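# Stamp orange and green boxes, return stamps, place clipboard

## Task

The clipboard's form already has a blue print in its blue box, so leave that box unstamped. Press the orange stamp once inside the orange box and the green stamp once inside the green box (each box matches its stamp's cap colour), giving a complete print each time; these self-inking stamps only mark when pushed down firmly and fully. When finished, the clipboard must rest flat and face up, with nothing hanging over the edge, directly on the furniture at the spot where the green stamp began. Each stamp must stand upright directly on the furniture at its own starting spot, not on the clipboard. A box is spoiled if its stamp leaves ink outside it, or if its print is smeared or doubled by more than a small slip or twist; any other box that stray ink touches is spoiled too, while unaffected boxes still count. Nothing else may be knocked over.

## Robot and tools

Robots: three identical i2rt Big YAM arms named arm1, arm2 and arm3. Each has six joints, a five-finger right hand and a wrist camera (arm1_cam_wrist, arm2_cam_wrist, arm3_cam_wrist). Two fixed cameras, room_a and room_b, watch the room. All images are 672x504. Feet (base_link, scene frame): arm1 at x=-0.374 y=+1.071 z=+0.802, arm2 at x=+0.268 y=+0.041 z=+0.917, arm3 at x=+0.107 y=-1.126 z=+0.780; each foot faces its own +x. Reach is about 1.07 m from joint 1's axis.

Frames: one scene frame, metres, origin on the floor, +z up. The hand point sits 0.045 m in front of the palm. In the hand point's own axes, +z runs along straightened fingers, +y points out of the palm, +x crosses the palm away from the thumb. Quaternions are written w first: qw, qx, qy, qz. Printed hand positions can be off, more so at long reach.

move: optional keys arm1, arm2, arm3 and cameras. An arm left out receives nothing new (but may still be pushing toward an older target). Each arm's object may hold:
- joints: a dict of absolute targets by name. joint1_rad -2.879..2.879 (base yaw, positive counter-clockwise from above), joint2_rad 0..3.141 (shoulder), joint3_rad 0..3.019 (elbow), joint4_rad -1.692..1.57 (hand pitch, positive lifts fingers), joint5_rad -1.57..1.57 (sideways swing, positive to the arm's right), joint6_rad -2.094..2.094 (roll, positive clockwise seen from behind). Radians. Hand keys, each -1..1: hand_little, hand_ring, hand_middle, hand_index, hand_thumb_bend (+1 straight/open, -1 curled/closed), hand_thumb_turn (+1 beside palm, -1 in front of palm). Settings, not motions: hand_force_limit -1..1 (closing stops when fingertip load reaches roughly 0 N at -1 up to 10 N at +1, 15 N for thumb motors) and hand_speed -0.96..1 (full speed from +0.48 up). A scene starts with force limit 0 and hand_speed -0.8.
- target: one list of 7 numbers [x, y, z, qw, qx, qy, qz], an absolute hand-point pose in the scene frame, metres. The hand travels a straight line from its current hand_target toward it. When target is given, joints may only contain hand keys.
- speed: top path speed, 0.002..0.5 m/s, default 0.25; rotation capped at twice that in rad/s. Only valid together with target.
- min_time_s: 0.1..8 s, lowest duration for that arm's joint motions.
cameras: list of names or ["all"]; [] for none. Omitted means none after an action, all for a call with no action. All motions in one call start together; all hand paths finish together, paced by the slowest; paths last 0.5 to 10 s, an action at most 15 s. Paths ignore obstacles and other arms. Hands lag and often stop a centimetre or more off.

wait: seconds 0..10, optional cameras; nothing new is commanded.
zoom_image: camera plus region [x0, y0, x1, y1] in pixels of that camera's newest image, origin top-left, no more than 504 wide and 504 high.
show_instructions: no arguments; shows reference pages.
finished_scene: scene = the current scene's number (printed at the end of each move result); irreversible.

Reading results: each robot shows joint_positions, joint_status and hand_status, hand (measured pose) and hand_target (pose the drive is holding), joint velocities ("within noise" when still), joint torques (Nm, positive toward larger joint values; numbers 3 and 4 wrap at ±28), hand_stopped_by with six words in the order little, ring, middle, index, thumb_bend, thumb_turn (moving, target, force, stalled, fault), and <motor>_load_n in newtons, positive when pushed open. A "move:" line lists moved robots as done or their worst status. Status words: off_target (rested short, may keep pushing), time_out (joint couldn't finish; it keeps pushing toward a nearby target; send its reported position to relax it), not_followed (the safety check withheld targets; "joint command not followed" or "pose unreachable"), limit_stop_at_motor_heat. on_its_own lists actions the call didn't order. A robot under "as last shown" wasn't commanded and its lines are repeated. The "pictures" line gives image order; images may trail the state slightly. MOTOR HOT warns of heat; OVER-TEMPERATURE FAULT means the arm went limp for 30-60 s.

Gripping: a finger motor moves only when its target changes by at least 0.002, stopping at the target or at the force limit. To squeeze harder, raise hand_force_limit and send a more-closed target; to release, send a more-open one. Use hand_speed -0.94 or lower for gentle grips. With the thumb turned in front, the hand wraps objects about 0.035-0.065 m thick, handles down to about 0.025 m. A wrist bracket on the little-finger side can snag things.

If a move or wait is refused or a stop interrupts it, the rest of that reply's calls are skipped; an invalid call (unknown key) does not skip them.

Avoid: any hard contact between arms, including one hand gripping another's fingers; hard hits on fixed or heavy objects; dropping or flinging items, or pushing anything out of the work area or to the floor; prolonged pushing or stretched holding that overheats motors; excessive force on fingers. Loose objects may occasionally be nudged by outside disturbances.

Each tool is called after "Call:" by a JSON object that holds its "method" and its "body", one argument or row to a line.

Reference images:

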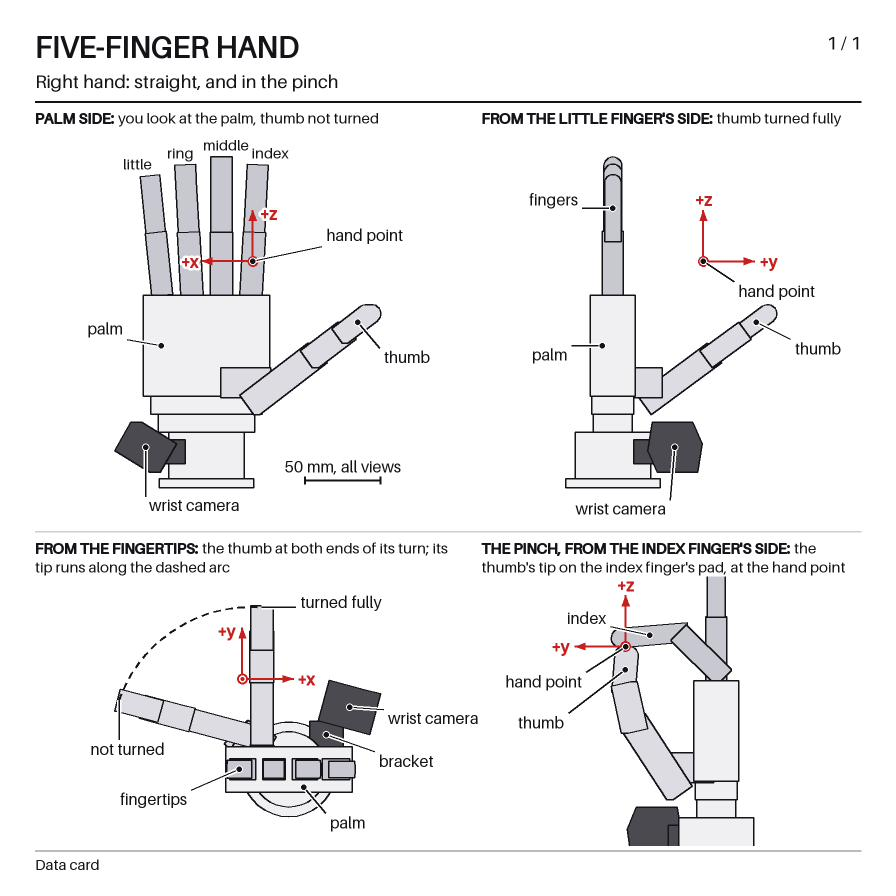

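## Session

Call:
{"method": "move", "body": {

}}

Scene clock: 0.00 s.
Joint torques (N m): no reading
Heat: arm1: hottest joint2_rad 34 °C; arm2: hottest joint3_rad 33 °C; arm3: hottest joint2_rad 35 °C.
Joint velocities: within noise
arm1.joint_positions: joint1_rad=-0.380 joint2_rad=+0.614 joint3_rad=+1.322 joint4_rad=-1.165 joint5_rad=+0.148 joint6_rad=-1.419 hand_little=+1.000 hand_ring=+1.000 hand_middle=+1.000 hand_index=+1.000 hand_thumb_turn=+1.000 hand_thumb_bend=+1.000 hand_force_limit=+0.000 hand_speed=-0.800
arm1.joint_status: not commanded
arm1.hand_stopped_by: target,target,target,target,target,target
arm1.little_load_n: -0.5
arm1.ring_load_n: 0.0
arm1.middle_load_n: 0.0
arm1.index_load_n: 0.0
arm1.thumb_bend_load_n: 0.0
arm1.thumb_turn_load_n: 0.0
arm1.hand: x=-0.6407 y=+1.1129 z=+1.3048 quat_wxyz=(+0.530, -0.034, -0.847, +0.022) (m; scene frame)
arm1.hand_target: x=-0.6390 y=+1.1132 z=+1.3157 quat_wxyz=(+0.540, -0.035, -0.841, +0.024) (m; scene frame)
arm1.hand_status: not commanded
arm2.joint_positions: joint1_rad=+0.306 joint2_rad=+0.630 joint3_rad=+1.447 joint4_rad=-1.177 joint5_rad=-0.246 joint6_rad=-1.504 hand_little=+1.000 hand_ring=+1.000 hand_middle=+1.000 hand_index=+1.000 hand_thumb_turn=+1.000 hand_thumb_bend=+1.000 hand_force_limit=+0.000 hand_speed=-0.800
arm2.joint_status: not commanded
arm2.hand_stopped_by: target,target,target,target,target,target
arm2.little_load_n: 0.0
arm2.ring_load_n: 0.0
arm2.middle_load_n: 0.0
arm2.index_load_n: 0.0
arm2.thumb_bend_load_n: 0.0
arm2.thumb_turn_load_n: 0.0
arm2.hand: x=+0.0285 y=-0.0769 z=+1.4728 quat_wxyz=(+0.513, +0.240, -0.785, +0.251) (m; scene frame)
arm2.hand_target: x=+0.0306 y=-0.0758 z=+1.4830 quat_wxyz=(+0.522, +0.240, -0.779, +0.253) (m; scene frame)
arm2.hand_status: not commanded
arm3.joint_positions: joint1_rad=-0.545 joint2_rad=+0.632 joint3_rad=+1.505 joint4_rad=-1.385 joint5_rad=-0.076 joint6_rad=-0.841 hand_little=+1.000 hand_ring=+1.000 hand_middle=+1.000 hand_index=+1.000 hand_thumb_turn=+1.000 hand_thumb_bend=+1.000 hand_force_limit=+0.000 hand_speed=-0.800
arm3.joint_status: not commanded
arm3.hand_stopped_by: target,target,target,target,target,target
arm3.little_load_n: 0.0
arm3.ring_load_n: 0.0
arm3.middle_load_n: 0.0
arm3.index_load_n: 0.0
arm3.thumb_bend_load_n: 0.0
arm3.thumb_turn_load_n: 0.0
arm3.hand: x=-0.0493 y=-0.9893 z=+1.2938 quat_wxyz=(-0.502, +0.541, +0.673, -0.049) (m; scene frame)
arm3.hand_target: x=-0.0484 y=-0.9900 z=+1.3055 quat_wxyz=(-0.515, +0.536, +0.668, -0.049) (m; scene frame)
arm3.hand_status: not commanded
pictures: arm1_cam_wrist, arm2_cam_wrist, arm3_cam_wrist, room_a, room_b

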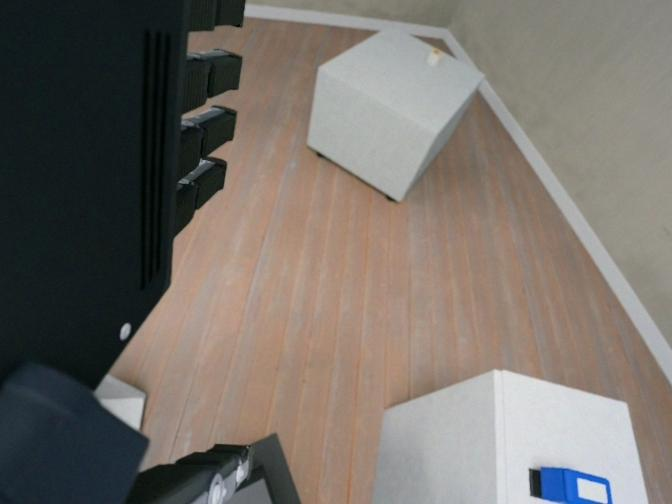

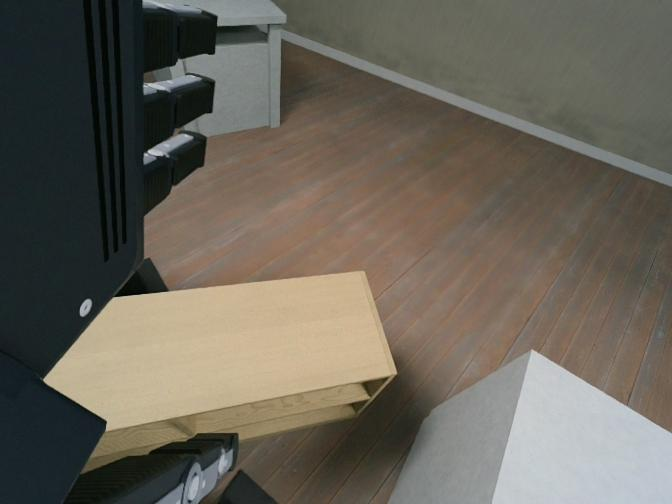

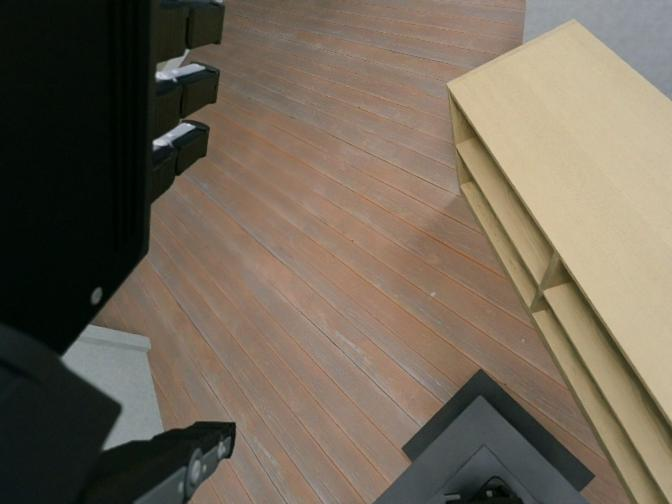

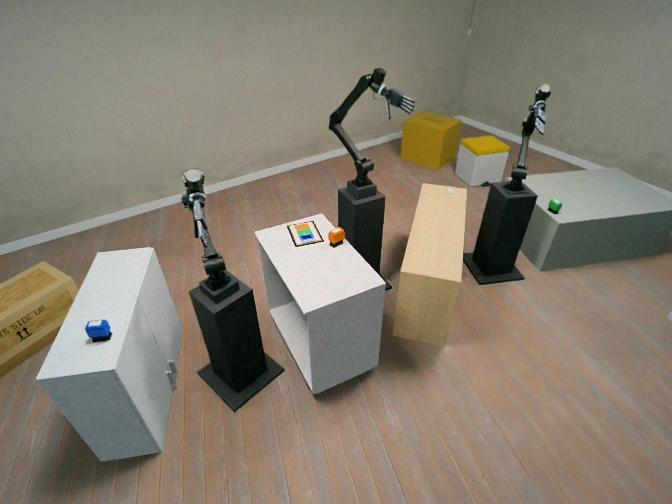

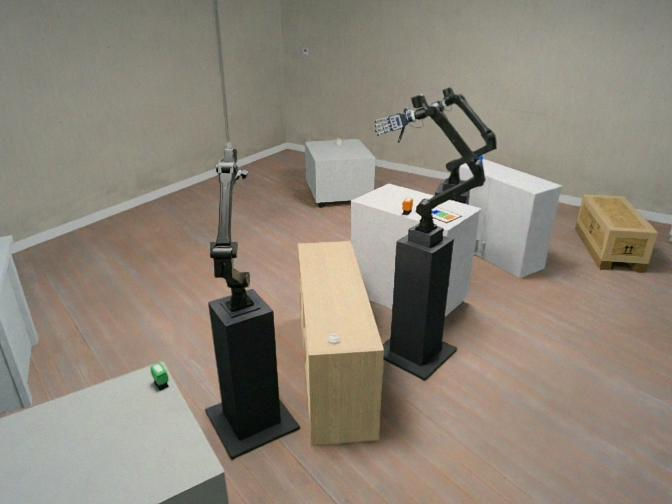

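Call:
{"method": "zoom_image", "body": {
  "camera": "room_a",
  "region": [240, 190, 400, 310]
}}

Call:
{"method": "zoom_image", "body": {
  "camera": "room_b",
  "region": [340, 160, 500, 280]
}}

Call:
{"method": "zoom_image", "body": {
  "camera": "room_b",
  "region": [100, 320, 240, 425]
}}

Call:
{"method": "zoom_image", "body": {
  "camera": "room_a",
  "region": [480, 150, 640, 270]
}}

Scaled by 3.150 from the camera's 672x504 image, which has a finer 960x720 frame.

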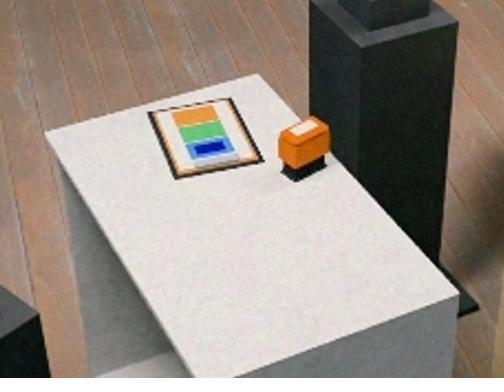

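Scaled by 3.150 from the camera's 672x504 image, which has a finer 960x720 frame.

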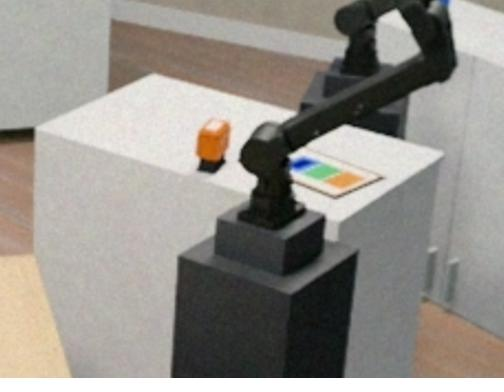

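Scaled by 3.600 from the camera's 672x504 image, which has a finer 960x720 frame.

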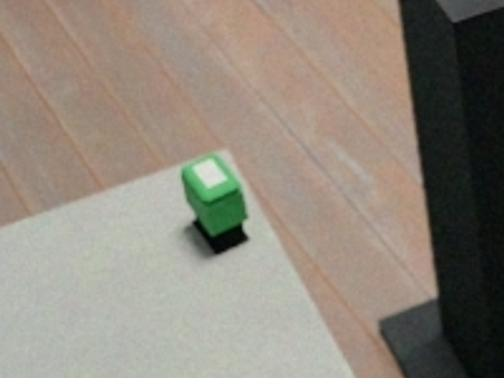

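Scaled by 3.150 from the camera's 672x504 image, which has a finer 960x720 frame.

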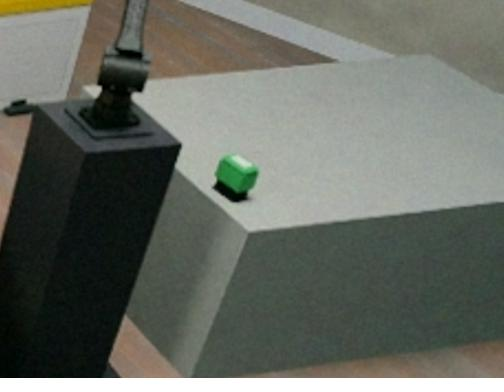

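Call:
{"method": "move", "body": {
  "arm2": {"joints": {"joint1_rad": -0.95, "joint5_rad": 0.0, "joint6_rad": -1.3}, "min_time_s": 3},
  "arm3": {"joints": {"joint1_rad": 1.6, "joint5_rad": 0.0, "joint6_rad": -1.3}, "min_time_s": 4},
  "cameras": ["arm2_cam_wrist", "arm3_cam_wrist"]
}}

Scene clock: 160.80 s.
Joint torques (N m): arm1=[-0.91 3.31 10.39 2.48 -0.1 0.01] | arm2=[0.67 1.85 9.11 2.24 0.15 0.11] | arm3=[1.44 3.25 8.68 2.25 0.33 -0.23]
Heat: arm1: hottest joint3_rad 41 °C; arm2: hottest joint3_rad 39 °C; arm3: hottest joint3_rad 37 °C.
move: arm2 done; arm3 done
Joint velocities: within noise
arm1: as last shown
arm1.little_load_n: 0.0
arm2.joint_positions: joint1_rad=-0.940 joint2_rad=+0.630 joint3_rad=+1.447 joint4_rad=-1.177 joint5_rad=-0.002 joint6_rad=-1.312 hand_little=+1.000 hand_ring=+1.000 hand_middle=+1.000 hand_index=+1.000 hand_thumb_turn=+1.000 hand_thumb_bend=+1.000 hand_force_limit=+0.000 hand_speed=-0.800
arm2.joint_status: all done
arm2.hand_stopped_by: target,target,target,target,target,target
arm2.little_load_n: 0.0
arm2.ring_load_n: 0.0
arm2.middle_load_n: 0.0
arm2.index_load_n: 0.0
arm2.thumb_bend_load_n: 0.0
arm2.thumb_turn_load_n: 0.0
arm2.hand: x=+0.1169 y=+0.2489 z=+1.4677 quat_wxyz=(+0.551, -0.398, -0.720, -0.142) (m; scene frame)
arm2.hand_target: x=+0.1207 y=+0.2484 z=+1.4771 quat_wxyz=(+0.560, -0.403, -0.709, -0.144) (m; scene frame)
arm2.hand_status: not commanded
arm3.joint_positions: joint1_rad=+1.587 joint2_rad=+0.632 joint3_rad=+1.505 joint4_rad=-1.385 joint5_rad=-0.003 joint6_rad=-1.291 hand_little=+1.000 hand_ring=+1.000 hand_middle=+1.000 hand_index=+1.000 hand_thumb_turn=+1.000 hand_thumb_bend=+1.000 hand_force_limit=+0.000 hand_speed=-0.800
arm3.joint_status: all done
arm3.hand_stopped_by: target,target,target,target,target,target
arm3.little_load_n: -0.5
arm3.ring_load_n: 0.0
arm3.middle_load_n: 0.0
arm3.index_load_n: 0.0
arm3.thumb_bend_load_n: 0.0
arm3.thumb_turn_load_n: 0.0
arm3.hand: x=+0.0349 y=-1.3314 z=+1.3102 quat_wxyz=(-0.324, -0.482, +0.715, -0.389) (m; scene frame)
arm3.hand_target: x=+0.0368 y=-1.3307 z=+1.3225 quat_wxyz=(-0.332, -0.485, +0.704, -0.398) (m; scene frame)
arm3.hand_status: not commanded
pictures: arm2_cam_wrist, arm3_cam_wrist
camera_calibration:
arm2_cam_wrist: T_world_to_cam=[[0.67674, 0.735684, 0.0281374, -0.307606], [0.599952, -0.528925, -0.600247, 0.936884], [-0.42671, 0.423092, -0.79932, 1.23074], [0, 0, 0, 1]] pos_world=[0.171252, 0.201126, 1.55477]
arm3_cam_wrist: T_world_to_cam=[[-0.994606, 0.0913903, 0.0490482, 0.0841503], [0.0573579, 0.878637, -0.474032, 1.78363], [-0.0864176, -0.468662, -0.87914, 0.646337], [0, 0, 0, 1]] pos_world=[0.0372461, -1.27194, 1.40959]

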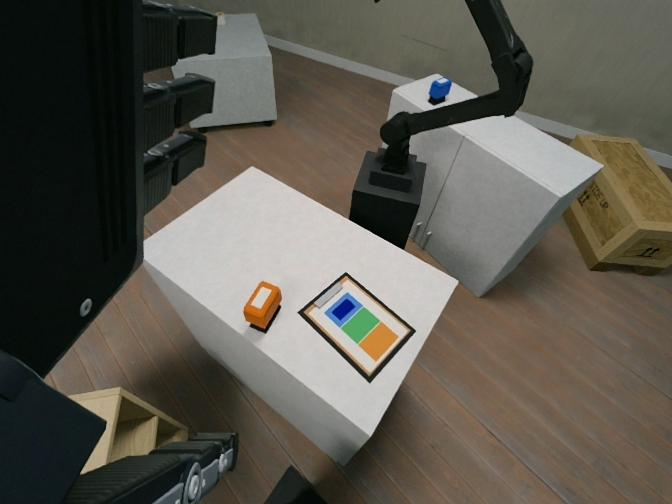

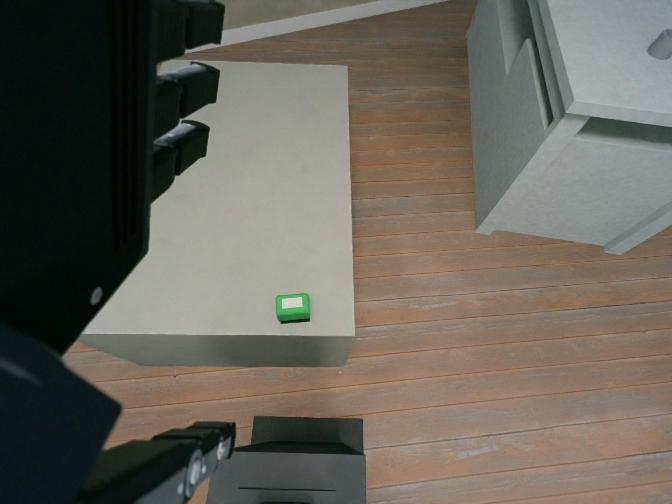

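Call:
{"method": "zoom_image", "body": {
  "camera": "arm2_cam_wrist",
  "region": [230, 260, 430, 400]
}}

Call:
{"method": "zoom_image", "body": {
  "camera": "arm3_cam_wrist",
  "region": [240, 260, 360, 350]
}}

Scaled by 2.520 from the camera's 672x504 image, which has a finer 960x720 frame.

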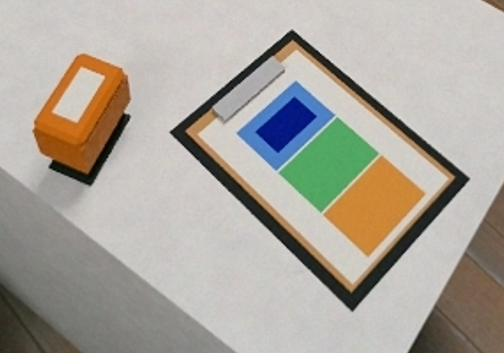

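Scaled by 4.200 from the camera's 672x504 image, which has a finer 960x720 frame.

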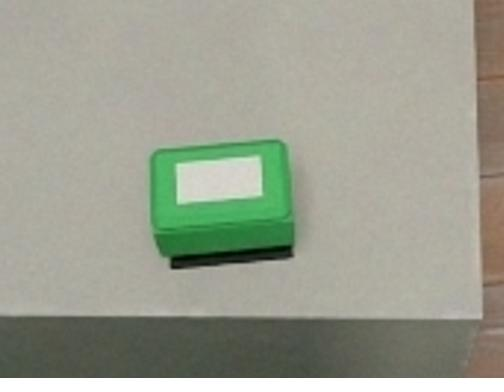

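Call:
{"method": "move", "body": {
  "arm1": {"joints": {"joint1_rad": 1.5, "joint5_rad": 0.0, "joint6_rad": -1.3}, "min_time_s": 4},
  "arm2": {"target": [-0.085, 0.358, 1.05, 0.3747, -0.3747, -0.5997, 0.5997], "speed": 0.3, "joints": {"hand_thumb_turn": -1.0, "hand_speed": 0.2}},
  "cameras": ["arm1_cam_wrist", "arm2_cam_wrist", "room_a"]
}}

Scene clock: 332.27 s.
Joint torques (N m): arm1=[0.15 3.08 10.55 2.36 -0.24 0.12] | arm2=[2.2 -12.1 10.26 0.73 -0.82 -0.13] | arm3=[1.49 3.19 8.66 2.25 0.33 -0.17]
Heat: arm1: hottest joint3_rad 42 °C; arm2: hottest joint3_rad 39 °C; arm3: hottest joint3_rad 38 °C.
move: arm1 done; arm2 off_target
Joint velocities: within noise
arm1.joint_positions: joint1_rad=+1.491 joint2_rad=+0.614 joint3_rad=+1.322 joint4_rad=-1.165 joint5_rad=+0.001 joint6_rad=-1.312 hand_little=+1.000 hand_ring=+1.000 hand_middle=+1.000 hand_index=+1.000 hand_thumb_turn=+1.000 hand_thumb_bend=+1.000 hand_force_limit=+0.000 hand_speed=-0.800
arm1.joint_status: all done
arm1.hand_stopped_by: target,target,target,target,target,target
arm1.little_load_n: 0.0
arm1.ring_load_n: 0.0
arm1.middle_load_n: 0.0
arm1.index_load_n: 0.0
arm1.thumb_bend_load_n: 0.0
arm1.thumb_turn_load_n: 0.0
arm1.hand: x=-0.3025 y=+0.8149 z=+1.2963 quat_wxyz=(+0.219, +0.658, -0.535, +0.482) (m; scene frame)
arm1.hand_target: x=-0.3003 y=+0.8175 z=+1.3067 quat_wxyz=(+0.217, +0.653, -0.532, +0.494) (m; scene frame)
arm1.hand_status: not commanded
arm2.joint_positions: joint1_rad=-1.343 joint2_rad=+1.687 joint3_rad=+1.023 joint4_rad=-0.660 joint5_rad=-1.557 joint6_rad=-1.295 hand_little=+1.000 hand_ring=+1.000 hand_middle=+1.000 hand_index=+1.000 hand_thumb_turn=-1.000 hand_thumb_bend=+1.000 hand_force_limit=+0.000 hand_speed=+0.200
arm2.joint_status: all done
arm2.hand_stopped_by: target,target,target,target,target,target
arm2.little_load_n: 0.0
arm2.ring_load_n: 0.0
arm2.middle_load_n: 0.0
arm2.index_load_n: 0.0
arm2.thumb_bend_load_n: 0.0
arm2.thumb_turn_load_n: 0.0
arm2.hand: x=-0.0771 y=+0.3489 z=+1.0469 quat_wxyz=(+0.377, -0.400, -0.591, +0.590) (m; scene frame)
arm2.hand_target: x=-0.0852 y=+0.3576 z=+1.0501 quat_wxyz=(+0.383, -0.389, -0.598, +0.587) (m; scene frame)
arm2.hand_status: off_target (0.012 m and 3.3 deg from the pose sent, 0.477 m and 90.8 deg at the start; a joint's target at an end of its range on 54 of 134 steps)
arm3: as last shown
arm3.little_load_n: 0.0
arm3.hand_target: x=+0.0367 y=-1.3307 z=+1.3225 quat_wxyz=(-0.332, -0.485, +0.704, -0.398) (m; scene frame)
pictures: arm1_cam_wrist, arm2_cam_wrist, room_a
camera_calibration:
arm1_cam_wrist: T_world_to_cam=[[-0.878957, -0.476391, 0.0220577, 0.0946259], [-0.402968, 0.71716, -0.568593, 0.0360897], [0.255054, -0.508657, -0.822323, 1.67308], [0, 0, 0, 1]] pos_world=[-0.32901, 0.870219, 1.39424]
arm2_cam_wrist: T_world_to_cam=[[-0.0867514, 0.240606, -0.966738, 0.917507], [0.81938, -0.534723, -0.206612, 0.460518], [-0.566649, -0.81005, -0.15076, 0.509807], [0, 0, 0, 1]] pos_world=[-0.00886233, 0.438461, 1.059]

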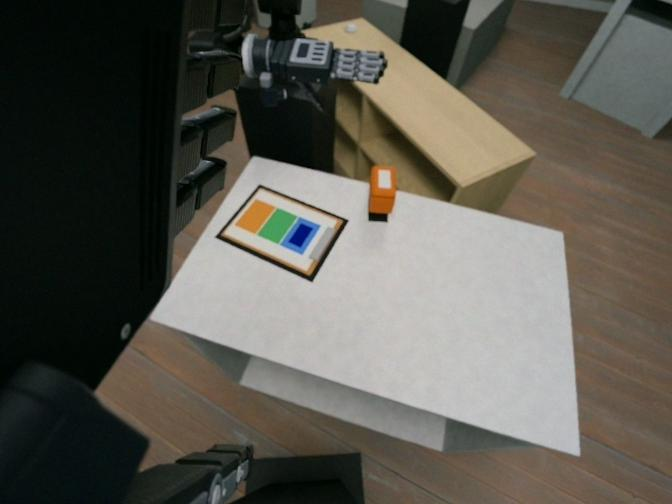

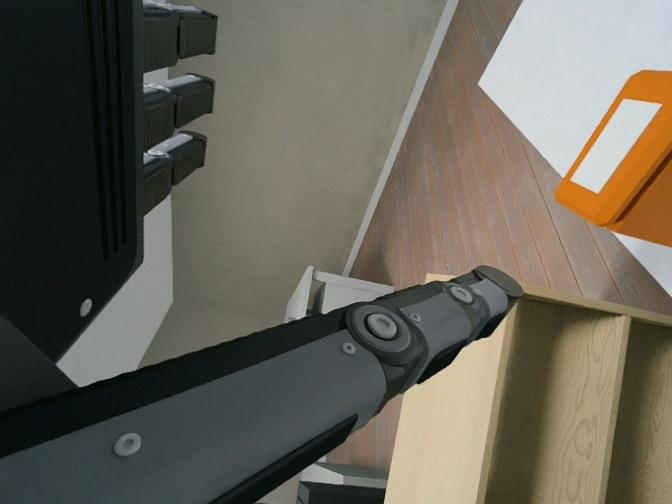

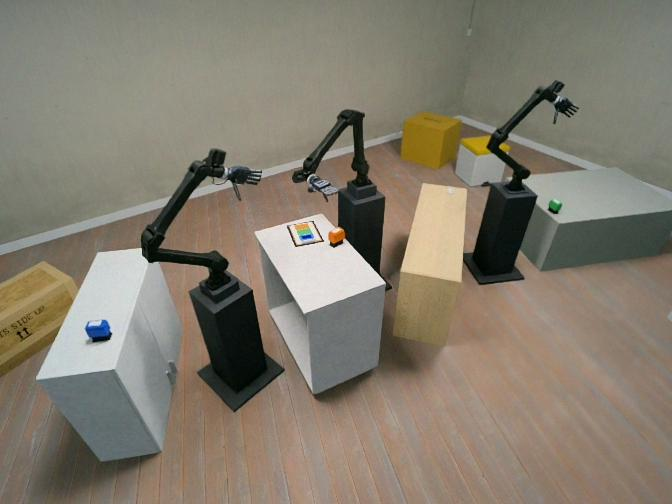

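Call:
{"method": "zoom_image", "body": {
  "camera": "arm1_cam_wrist",
  "region": [330, 150, 430, 240]
}}

Call:
{"method": "zoom_image", "body": {
  "camera": "arm1_cam_wrist",
  "region": [200, 170, 360, 290]
}}

Scaled by 5.040 from the camera's 672x504 image, which has a finer 960x720 frame.

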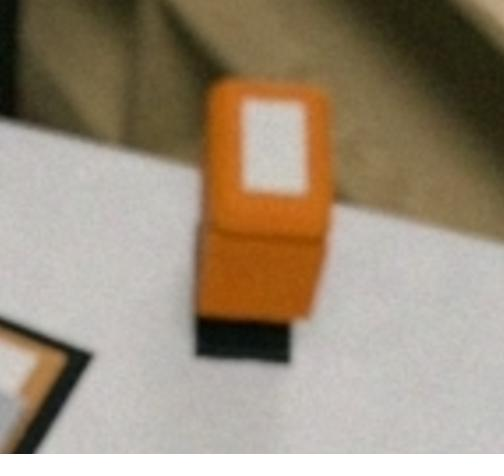

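Scaled by 3.150 from the camera's 672x504 image, which has a finer 960x720 frame.

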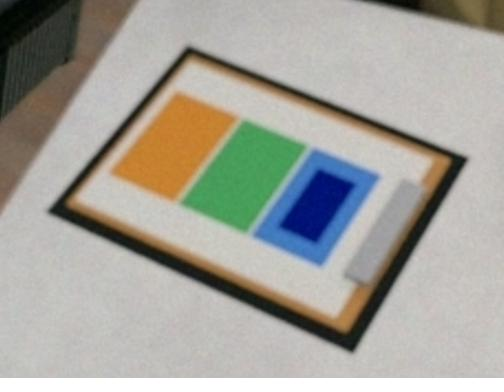

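Call:
{"method": "move", "body": {
  "arm2": {"joints": {"joint1_rad": -0.7, "joint2_rad": 1.3, "joint3_rad": 1.0, "joint4_rad": 0.2, "joint5_rad": 0.3, "joint6_rad": -1.57}},
  "cameras": []
}}

Call:
{"method": "move", "body": {
  "arm2": {"joints": {"joint1_rad": -0.11, "joint2_rad": 1.876, "joint3_rad": 0.767, "joint4_rad": 1.109, "joint5_rad": 1.2, "joint6_rad": -1.57}},
  "cameras": ["arm1_cam_wrist", "arm2_cam_wrist"]
}}

Scene clock: 470.53 s.
Joint torques (N m): arm1=[-0.32 3.14 10.47 2.44 -0.24 0.09] | arm2=[2.02 -9.29 10.8 2.69 0.22 -0.16] | arm3=[1.44 3.31 8.66 2.25 0.33 -0.17]
Heat: arm1: hottest joint3_rad 43 °C; arm2: hottest joint3_rad 38 °C; arm3: hottest joint3_rad 39 °C.
move: arm2 done
Joint velocities: within noise
arm1, arm3: as last shown
arm1.joint_positions: joint1_rad=+1.491 joint2_rad=+0.614 joint3_rad=+1.322 joint4_rad=-1.165 joint5_rad=+0.001 joint6_rad=-1.311 hand_little=+1.000 hand_ring=+1.000 hand_middle=+1.000 hand_index=+1.000 hand_thumb_turn=+1.000 hand_thumb_bend=+1.000 hand_force_limit=+0.000 hand_speed=-0.800
arm1.index_load_n: 0.5
arm1.hand: x=-0.3025 y=+0.8150 z=+1.2963 quat_wxyz=(+0.219, +0.658, -0.535, +0.482) (m; scene frame)
arm2.joint_positions: joint1_rad=-0.707 joint2_rad=+1.287 joint3_rad=+0.990 joint4_rad=+0.184 joint5_rad=+0.297 joint6_rad=-1.558 hand_little=+1.000 hand_ring=+1.000 hand_middle=+1.000 hand_index=+1.000 hand_thumb_turn=-1.000 hand_thumb_bend=+1.000 hand_force_limit=+0.000 hand_speed=+0.200
arm2.joint_status: all done
arm2.hand_stopped_by: target,target,target,target,target,target
arm2.little_load_n: 0.0
arm2.ring_load_n: 0.0
arm2.middle_load_n: 0.0
arm2.index_load_n: 0.0
arm2.thumb_bend_load_n: 0.0
arm2.thumb_turn_load_n: 0.0
arm2.hand: x=-0.1810 y=+0.4309 z=+1.2599 quat_wxyz=(+0.609, -0.289, -0.686, -0.276) (m; scene frame)
arm2.hand_target: x=-0.1877 y=+0.4309 z=+1.2628 quat_wxyz=(+0.612, -0.283, -0.684, -0.279) (m; scene frame)
arm2.hand_status: not commanded
arm3.ring_load_n: -0.5
pictures: none
No camera images: "cameras" was empty.

Scene clock: 472.17 s.
Joint torques (N m): arm1=[-0.73 3.08 10.55 2.43 -0.22 0.17] | arm2=[1.38 -11.75 5.78 2.1 0.18 -0.16] | arm3=[1.49 3.31 8.69 2.24 0.34 -0.16]
Heat: arm1: hottest joint3_rad 43 °C; arm2: hottest joint3_rad 38 °C; arm3: hottest joint3_rad 39 °C.
move: arm2 done
Joint velocities: within noise
arm1, arm3: as last shown
arm1.index_load_n: 0.0
arm2.joint_positions: joint1_rad=-0.110 joint2_rad=+1.852 joint3_rad=+0.761 joint4_rad=+1.096 joint5_rad=+1.197 joint6_rad=-1.559 hand_little=+1.000 hand_ring=+1.000 hand_middle=+1.000 hand_index=+1.000 hand_thumb_turn=-1.000 hand_thumb_bend=+1.000 hand_force_limit=+0.000 hand_speed=+0.200
arm2.joint_status: all done
arm2.hand_stopped_by: target,target,target,target,target,target
arm2.little_load_n: 0.0
arm2.ring_load_n: 0.0
arm2.middle_load_n: 0.0
arm2.index_load_n: 0.0
arm2.thumb_bend_load_n: 0.0
arm2.thumb_turn_load_n: 0.5
arm2.hand: x=-0.2038 y=+0.2098 z=+1.0215 quat_wxyz=(+0.601, -0.379, -0.595, -0.374) (m; scene frame)
arm2.hand_target: x=-0.2048 y=+0.2101 z=+1.0144 quat_wxyz=(+0.597, -0.376, -0.598, -0.380) (m; scene frame)
arm2.hand_status: not commanded
pictures: arm1_cam_wrist, arm2_cam_wrist
camera_calibration:
arm1_cam_wrist: T_world_to_cam=[[-0.879028, -0.476276, 0.021699, 0.0950022], [-0.402687, 0.717304, -0.568611, 0.0360828], [0.255251, -0.508563, -0.82232, 1.67305], [0, 0, 0, 1]] pos_world=[-0.329009, 0.870219, 1.39424]
arm2_cam_wrist: T_world_to_cam=[[0.867186, 0.417931, 0.270781, -0.191646], [0.438049, -0.381561, -0.813956, 0.995206], [-0.236857, 0.824466, -0.513959, 0.416808], [0, 0, 0, 1]] pos_world=[-0.171033, 0.116183, 1.07617]

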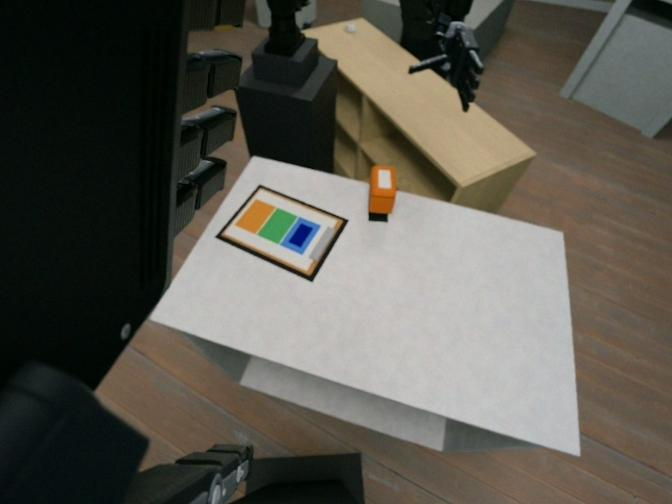

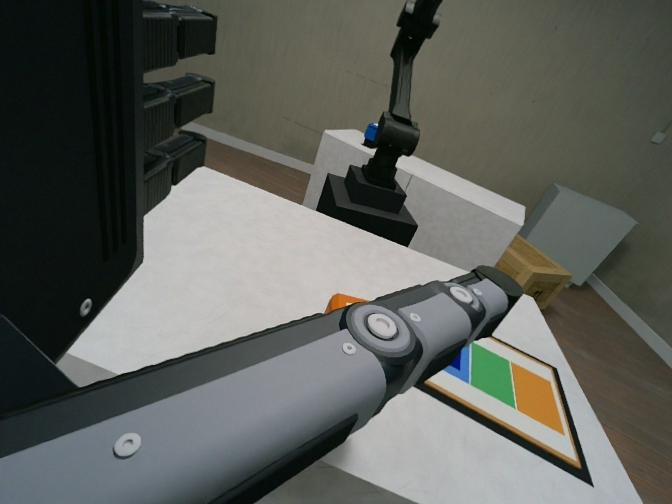

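Call:
{"method": "move", "body": {
  "arm2": {"target": [-0.12, 0.205, 0.96, -0.5964, 0.3799, 0.5964, 0.3799], "speed": 0.2, "joints": {"hand_thumb_bend": 0.9}},
  "cameras": ["arm1_cam_wrist", "arm2_cam_wrist", "room_a"]
}}

Scene clock: 478.30 s.
Joint torques (N m): arm1=[-0.03 3.55 10.48 2.32 -0.22 0.14] | arm2=[2.32 -9.88 2.88 2.1 0.18 -0.18] | arm3=[1.44 3.31 8.69 2.25 0.33 -0.17]
Heat: arm1: hottest joint3_rad 43 °C; arm2: hottest joint3_rad 38 °C; arm3: hottest joint3_rad 39 °C.
move: arm2 done
Joint velocities: within noise
arm1, arm3: as last shown
arm2.joint_positions: joint1_rad=-0.089 joint2_rad=+1.942 joint3_rad=+0.546 joint4_rad=+1.398 joint5_rad=+1.236 joint6_rad=-1.545 hand_little=+1.000 hand_ring=+1.000 hand_middle=+1.000 hand_index=+1.000 hand_thumb_turn=-1.000 hand_thumb_bend=+0.900 hand_force_limit=+0.000 hand_speed=+0.200
arm2.joint_status: all done
arm2.hand_stopped_by: target,target,target,target,target,target
arm2.little_load_n: 0.0
arm2.ring_load_n: 0.0
arm2.middle_load_n: 0.0
arm2.index_load_n: 0.0
arm2.thumb_bend_load_n: 0.0
arm2.thumb_turn_load_n: 0.5
arm2.hand: x=-0.1203 y=+0.2086 z=+0.9668 quat_wxyz=(+0.600, -0.388, -0.590, -0.376) (m; scene frame)
arm2.hand_target: x=-0.1198 y=+0.2051 z=+0.9601 quat_wxyz=(+0.596, -0.380, -0.597, -0.380) (m; scene frame)
arm2.hand_status: done (0.008 m and 1.3 deg from the pose sent, 0.104 m and 0.9 deg at the start)
arm3.ring_load_n: 0.0
arm3.thumb_bend_load_n: 0.5
pictures: arm1_cam_wrist, arm2_cam_wrist, room_a
camera_calibration:
arm1_cam_wrist: T_world_to_cam=[[-0.879028, -0.476276, 0.021699, 0.0950022], [-0.402687, 0.717304, -0.568611, 0.0360828], [0.255251, -0.508563, -0.82232, 1.67305], [0, 0, 0, 1]] pos_world=[-0.329009, 0.870219, 1.39424]
arm2_cam_wrist: T_world_to_cam=[[0.877267, 0.40386, 0.25942, -0.233483], [0.422741, -0.394065, -0.81609, 0.916554], [-0.227358, 0.825596, -0.516429, 0.412657], [0, 0, 0, 1]] pos_world=[-0.0888175, 0.114789, 1.02167]

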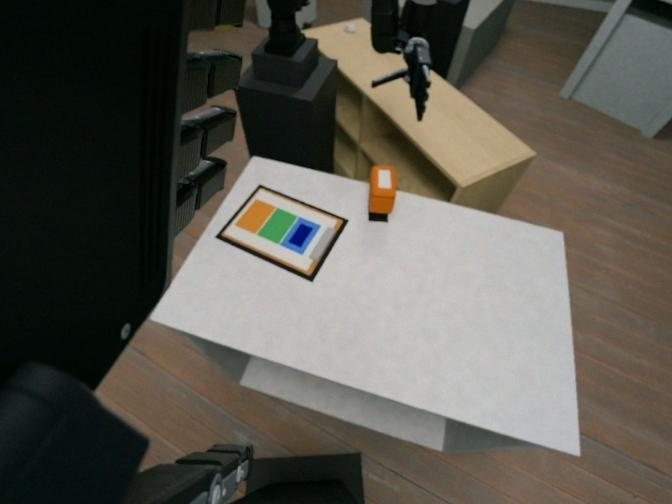

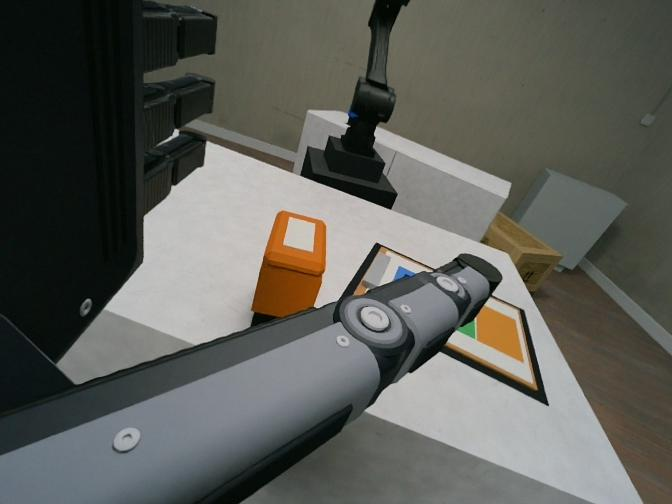

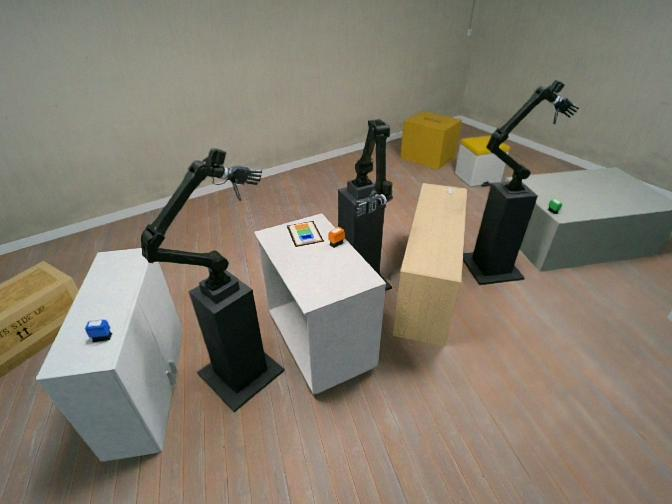

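Call:
{"method": "zoom_image", "body": {
  "camera": "arm2_cam_wrist",
  "region": [230, 190, 350, 340]
}}

Scaled by 3.360 from the camera's 672x504 image, which has a finer 960x720 frame.

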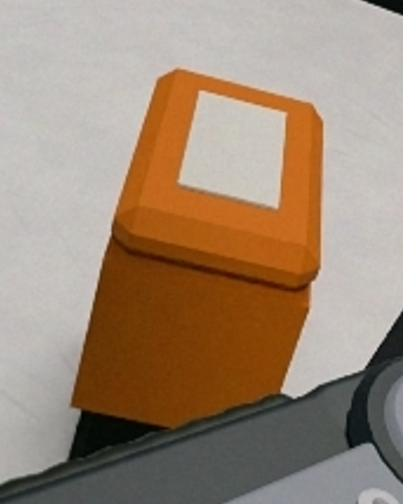

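Call:
{"method": "move", "body": {
  "arm2": {"target": [-0.1107, 0.2102, 0.838, -0.5964, 0.3799, 0.5964, 0.3799], "speed": 0.15},
  "cameras": ["arm2_cam_wrist"]
}}

Scene clock: 523.07 s.
Joint torques (N m): arm1=[-0.03 3.6 10.44 2.47 -0.17 0.11] | arm2=[1.14 -11.81 0.75 2.1 0.11 0.1] | arm3=[1.55 3.25 8.68 2.25 0.33 -0.17]
Heat: arm1: hottest joint3_rad 43 °C; arm2: hottest joint3_rad 35 °C; arm3: hottest joint3_rad 39 °C.
move: arm2 off_target
Joint velocities: within noise
arm1, arm3: as last shown
arm1.thumb_turn_load_n: 0.5
arm2.joint_positions: joint1_rad=-0.089 joint2_rad=+2.337 joint3_rad=+0.636 joint4_rad=+1.572 joint5_rad=+1.235 joint6_rad=-1.452 hand_little=+1.000 hand_ring=+1.000 hand_middle=+1.000 hand_index=+1.000 hand_thumb_turn=-1.000 hand_thumb_bend=+0.900 hand_force_limit=+0.000 hand_speed=+0.200
arm2.joint_status: not commanded
arm2.hand_stopped_by: target,target,target,target,target,target
arm2.little_load_n: 0.0
arm2.ring_load_n: 0.0
arm2.middle_load_n: 0.0
arm2.index_load_n: 0.0
arm2.thumb_bend_load_n: 0.0
arm2.thumb_turn_load_n: 0.0
arm2.hand: x=-0.1124 y=+0.2088 z=+0.8455 quat_wxyz=(+0.581, -0.388, -0.608, -0.377) (m; scene frame)
arm2.hand_target: x=-0.1107 y=+0.2101 z=+0.8383 quat_wxyz=(+0.582, -0.391, -0.607, -0.375) (m; scene frame)
arm2.hand_status: off_target (0.008 m and 2.4 deg from the pose sent, 0.129 m and 1.3 deg at the start; a joint's target at an end of its range on 31 of 48 steps)
arm3.thumb_bend_load_n: 0.0
pictures: arm2_cam_wrist
camera_calibration:
arm2_cam_wrist: T_world_to_cam=[[0.865227, 0.410121, 0.288413, -0.236231], [0.458827, -0.415763, -0.785251, 0.796695], [-0.202137, 0.811752, -0.547904, 0.384013], [0, 0, 0, 1]] pos_world=[-0.0835283, 0.116396, 0.90414]

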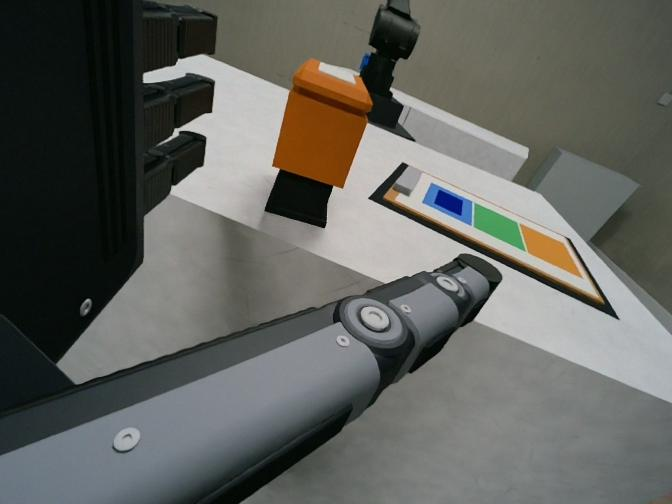

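Call:
{"method": "move", "body": {
  "arm2": {"target": [-0.1361, 0.2676, 0.836, -0.5964, 0.3799, 0.5964, 0.3799], "speed": 0.12},
  "cameras": ["arm2_cam_wrist", "arm1_cam_wrist"]
}}

Scene clock: 529.30 s.
Joint torques (N m): arm1=[-0.32 3.31 10.48 2.29 -0.25 0.15] | arm2=[0.91 -12.28 1.58 2.21 0.03 -0.15] | arm3=[1.49 3.25 8.66 2.26 0.33 -0.17]
Heat: arm1: hottest joint3_rad 43 °C; arm2: hottest joint3_rad 34 °C; arm3: hottest joint3_rad 39 °C.
move: arm2 off_target
Joint velocities: within noise
arm1, arm3: as last shown
arm1.thumb_turn_load_n: 0.0
arm2.joint_positions: joint1_rad=-0.244 joint2_rad=+2.348 joint3_rad=+0.703 joint4_rad=+1.572 joint5_rad=+1.079 joint6_rad=-1.483 hand_little=+1.000 hand_ring=+1.000 hand_middle=+1.000 hand_index=+1.000 hand_thumb_turn=-1.000 hand_thumb_bend=+0.900 hand_force_limit=+0.000 hand_speed=+0.200
arm2.joint_status: not commanded
arm2.hand_stopped_by: target,target,target,target,target,target
arm2.little_load_n: 0.0
arm2.ring_load_n: 0.0
arm2.middle_load_n: 0.0
arm2.index_load_n: 0.0
arm2.thumb_bend_load_n: 0.0
arm2.thumb_turn_load_n: 0.5
arm2.hand: x=-0.1387 y=+0.2654 z=+0.8442 quat_wxyz=(+0.589, -0.393, -0.601, -0.371) (m; scene frame)
arm2.hand_target: x=-0.1361 y=+0.2675 z=+0.8363 quat_wxyz=(+0.584, -0.389, -0.605, -0.376) (m; scene frame)
arm2.hand_status: off_target (0.009 m and 2.1 deg from the pose sent, 0.064 m and 2.4 deg at the start; a joint's target at an end of its range on 37 of 37 steps)
pictures: arm1_cam_wrist, arm2_cam_wrist
camera_calibration:
arm1_cam_wrist: T_world_to_cam=[[-0.879028, -0.476276, 0.021699, 0.0950022], [-0.402687, 0.717304, -0.568611, 0.0360828], [0.255251, -0.508563, -0.82232, 1.67305], [0, 0, 0, 1]] pos_world=[-0.329009, 0.870219, 1.39424]
arm2_cam_wrist: T_world_to_cam=[[0.871928, 0.412544, 0.263722, -0.21517], [0.438337, -0.417677, -0.795869, 0.837961], [-0.21818, 0.809539, -0.545017, 0.328048], [0, 0, 0, 1]] pos_world=[-0.108123, 0.173196, 0.902443]

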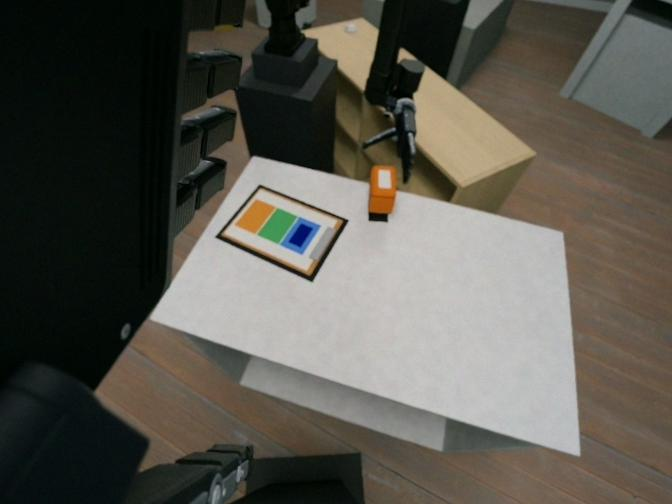

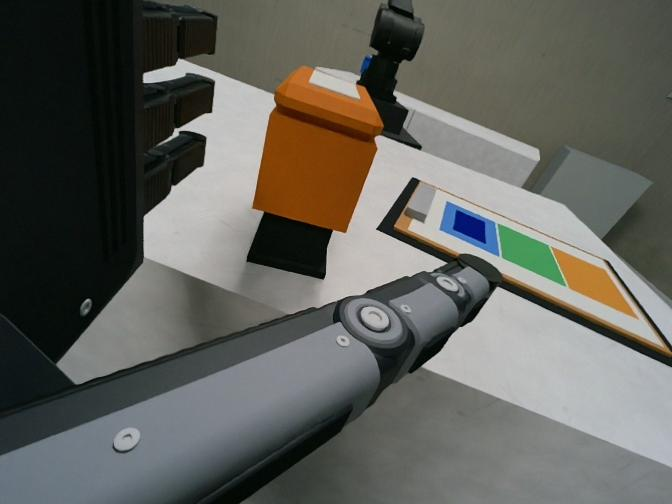

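Call:
{"method": "move", "body": {
  "arm2": {"target": [-0.164, 0.330, 0.835, -0.5964, 0.3799, 0.5964, 0.3799], "speed": 0.08},
  "cameras": ["arm2_cam_wrist", "arm1_cam_wrist"]
}}

Scene clock: 546.17 s.
Joint torques (N m): arm1=[0.38 2.67 10.51 2.43 -0.23 0.12] | arm2=[0.85 -13.27 2.51 2.32 -0.02 -0.18] | arm3=[1.55 3.31 8.69 2.25 0.34 -0.16]
Heat: arm1: hottest joint3_rad 43 °C; arm2: hottest joint3_rad 34 °C; arm3: hottest joint3_rad 39 °C.
move: arm2 done
Joint velocities: within noise
arm1, arm3: as last shown
arm2.joint_positions: joint1_rad=-0.387 joint2_rad=+2.381 joint3_rad=+0.804 joint4_rad=+1.572 joint5_rad=+0.927 joint6_rad=-1.546 hand_little=+1.000 hand_ring=+1.000 hand_middle=+1.000 hand_index=+1.000 hand_thumb_turn=-1.000 hand_thumb_bend=+0.900 hand_force_limit=+0.000 hand_speed=+0.200
arm2.joint_status: not commanded
arm2.hand_stopped_by: target,target,target,target,target,target
arm2.little_load_n: 0.0
arm2.ring_load_n: 0.0
arm2.middle_load_n: 0.0
arm2.index_load_n: 0.0
arm2.thumb_bend_load_n: 0.0
arm2.thumb_turn_load_n: 0.0
arm2.hand: x=-0.1663 y=+0.3271 z=+0.8441 quat_wxyz=(+0.600, -0.384, -0.594, -0.374) (m; scene frame)
arm2.hand_target: x=-0.1638 y=+0.3298 z=+0.8351 quat_wxyz=(+0.595, -0.381, -0.597, -0.379) (m; scene frame)
arm2.hand_status: done (0.010 m and 0.9 deg from the pose sent, 0.070 m and 2.1 deg at the start; a joint's target at an end of its range on 44 of 45 steps)
pictures: arm1_cam_wrist, arm2_cam_wrist
camera_calibration:
arm1_cam_wrist: T_world_to_cam=[[-0.879028, -0.476276, 0.021699, 0.0950022], [-0.402687, 0.717304, -0.568611, 0.0360828], [0.255251, -0.508563, -0.82232, 1.67305], [0, 0, 0, 1]] pos_world=[-0.329009, 0.870219, 1.39424]
arm2_cam_wrist: T_world_to_cam=[[0.87085, 0.413256, 0.266158, -0.21896], [0.43331, -0.389746, -0.812613, 0.879875], [-0.232083, 0.822993, -0.518479, 0.242807], [0, 0, 0, 1]] pos_world=[-0.134227, 0.233586, 0.899166]

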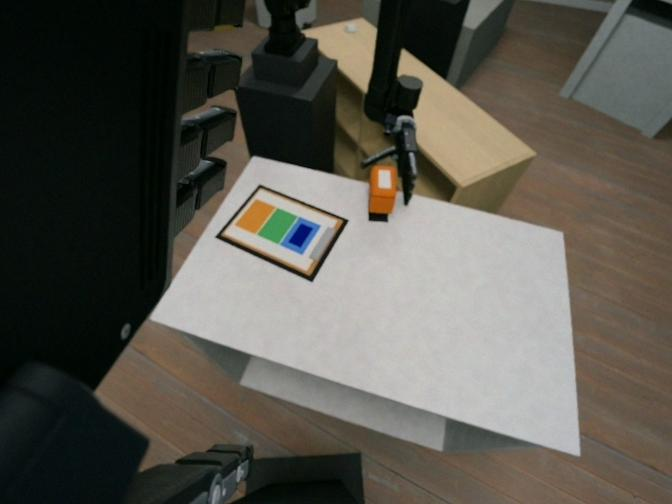

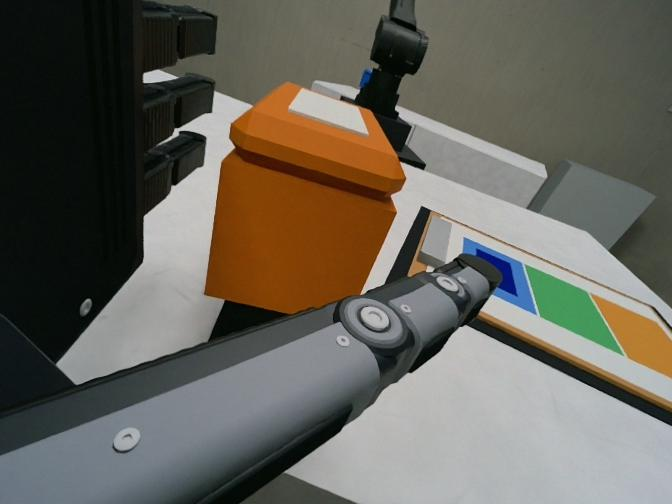

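Call:
{"method": "zoom_image", "body": {
  "camera": "arm2_cam_wrist",
  "region": [140, 70, 440, 340]
}}

Call:
{"method": "zoom_image", "body": {
  "camera": "arm1_cam_wrist",
  "region": [340, 110, 440, 240]
}}

Scaled by 1.680 from the camera's 672x504 image, which has a finer 960x720 frame.

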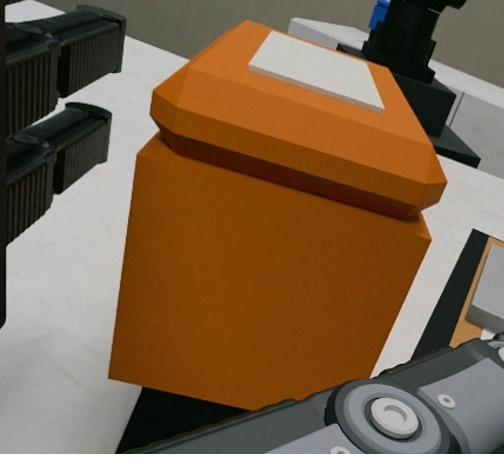

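Scaled by 3.877 from the camera's 672x504 image, which has a finer 960x720 frame.

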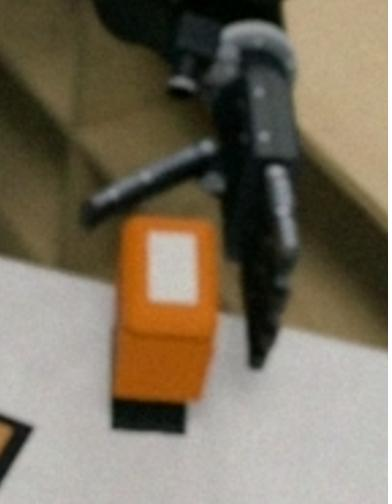

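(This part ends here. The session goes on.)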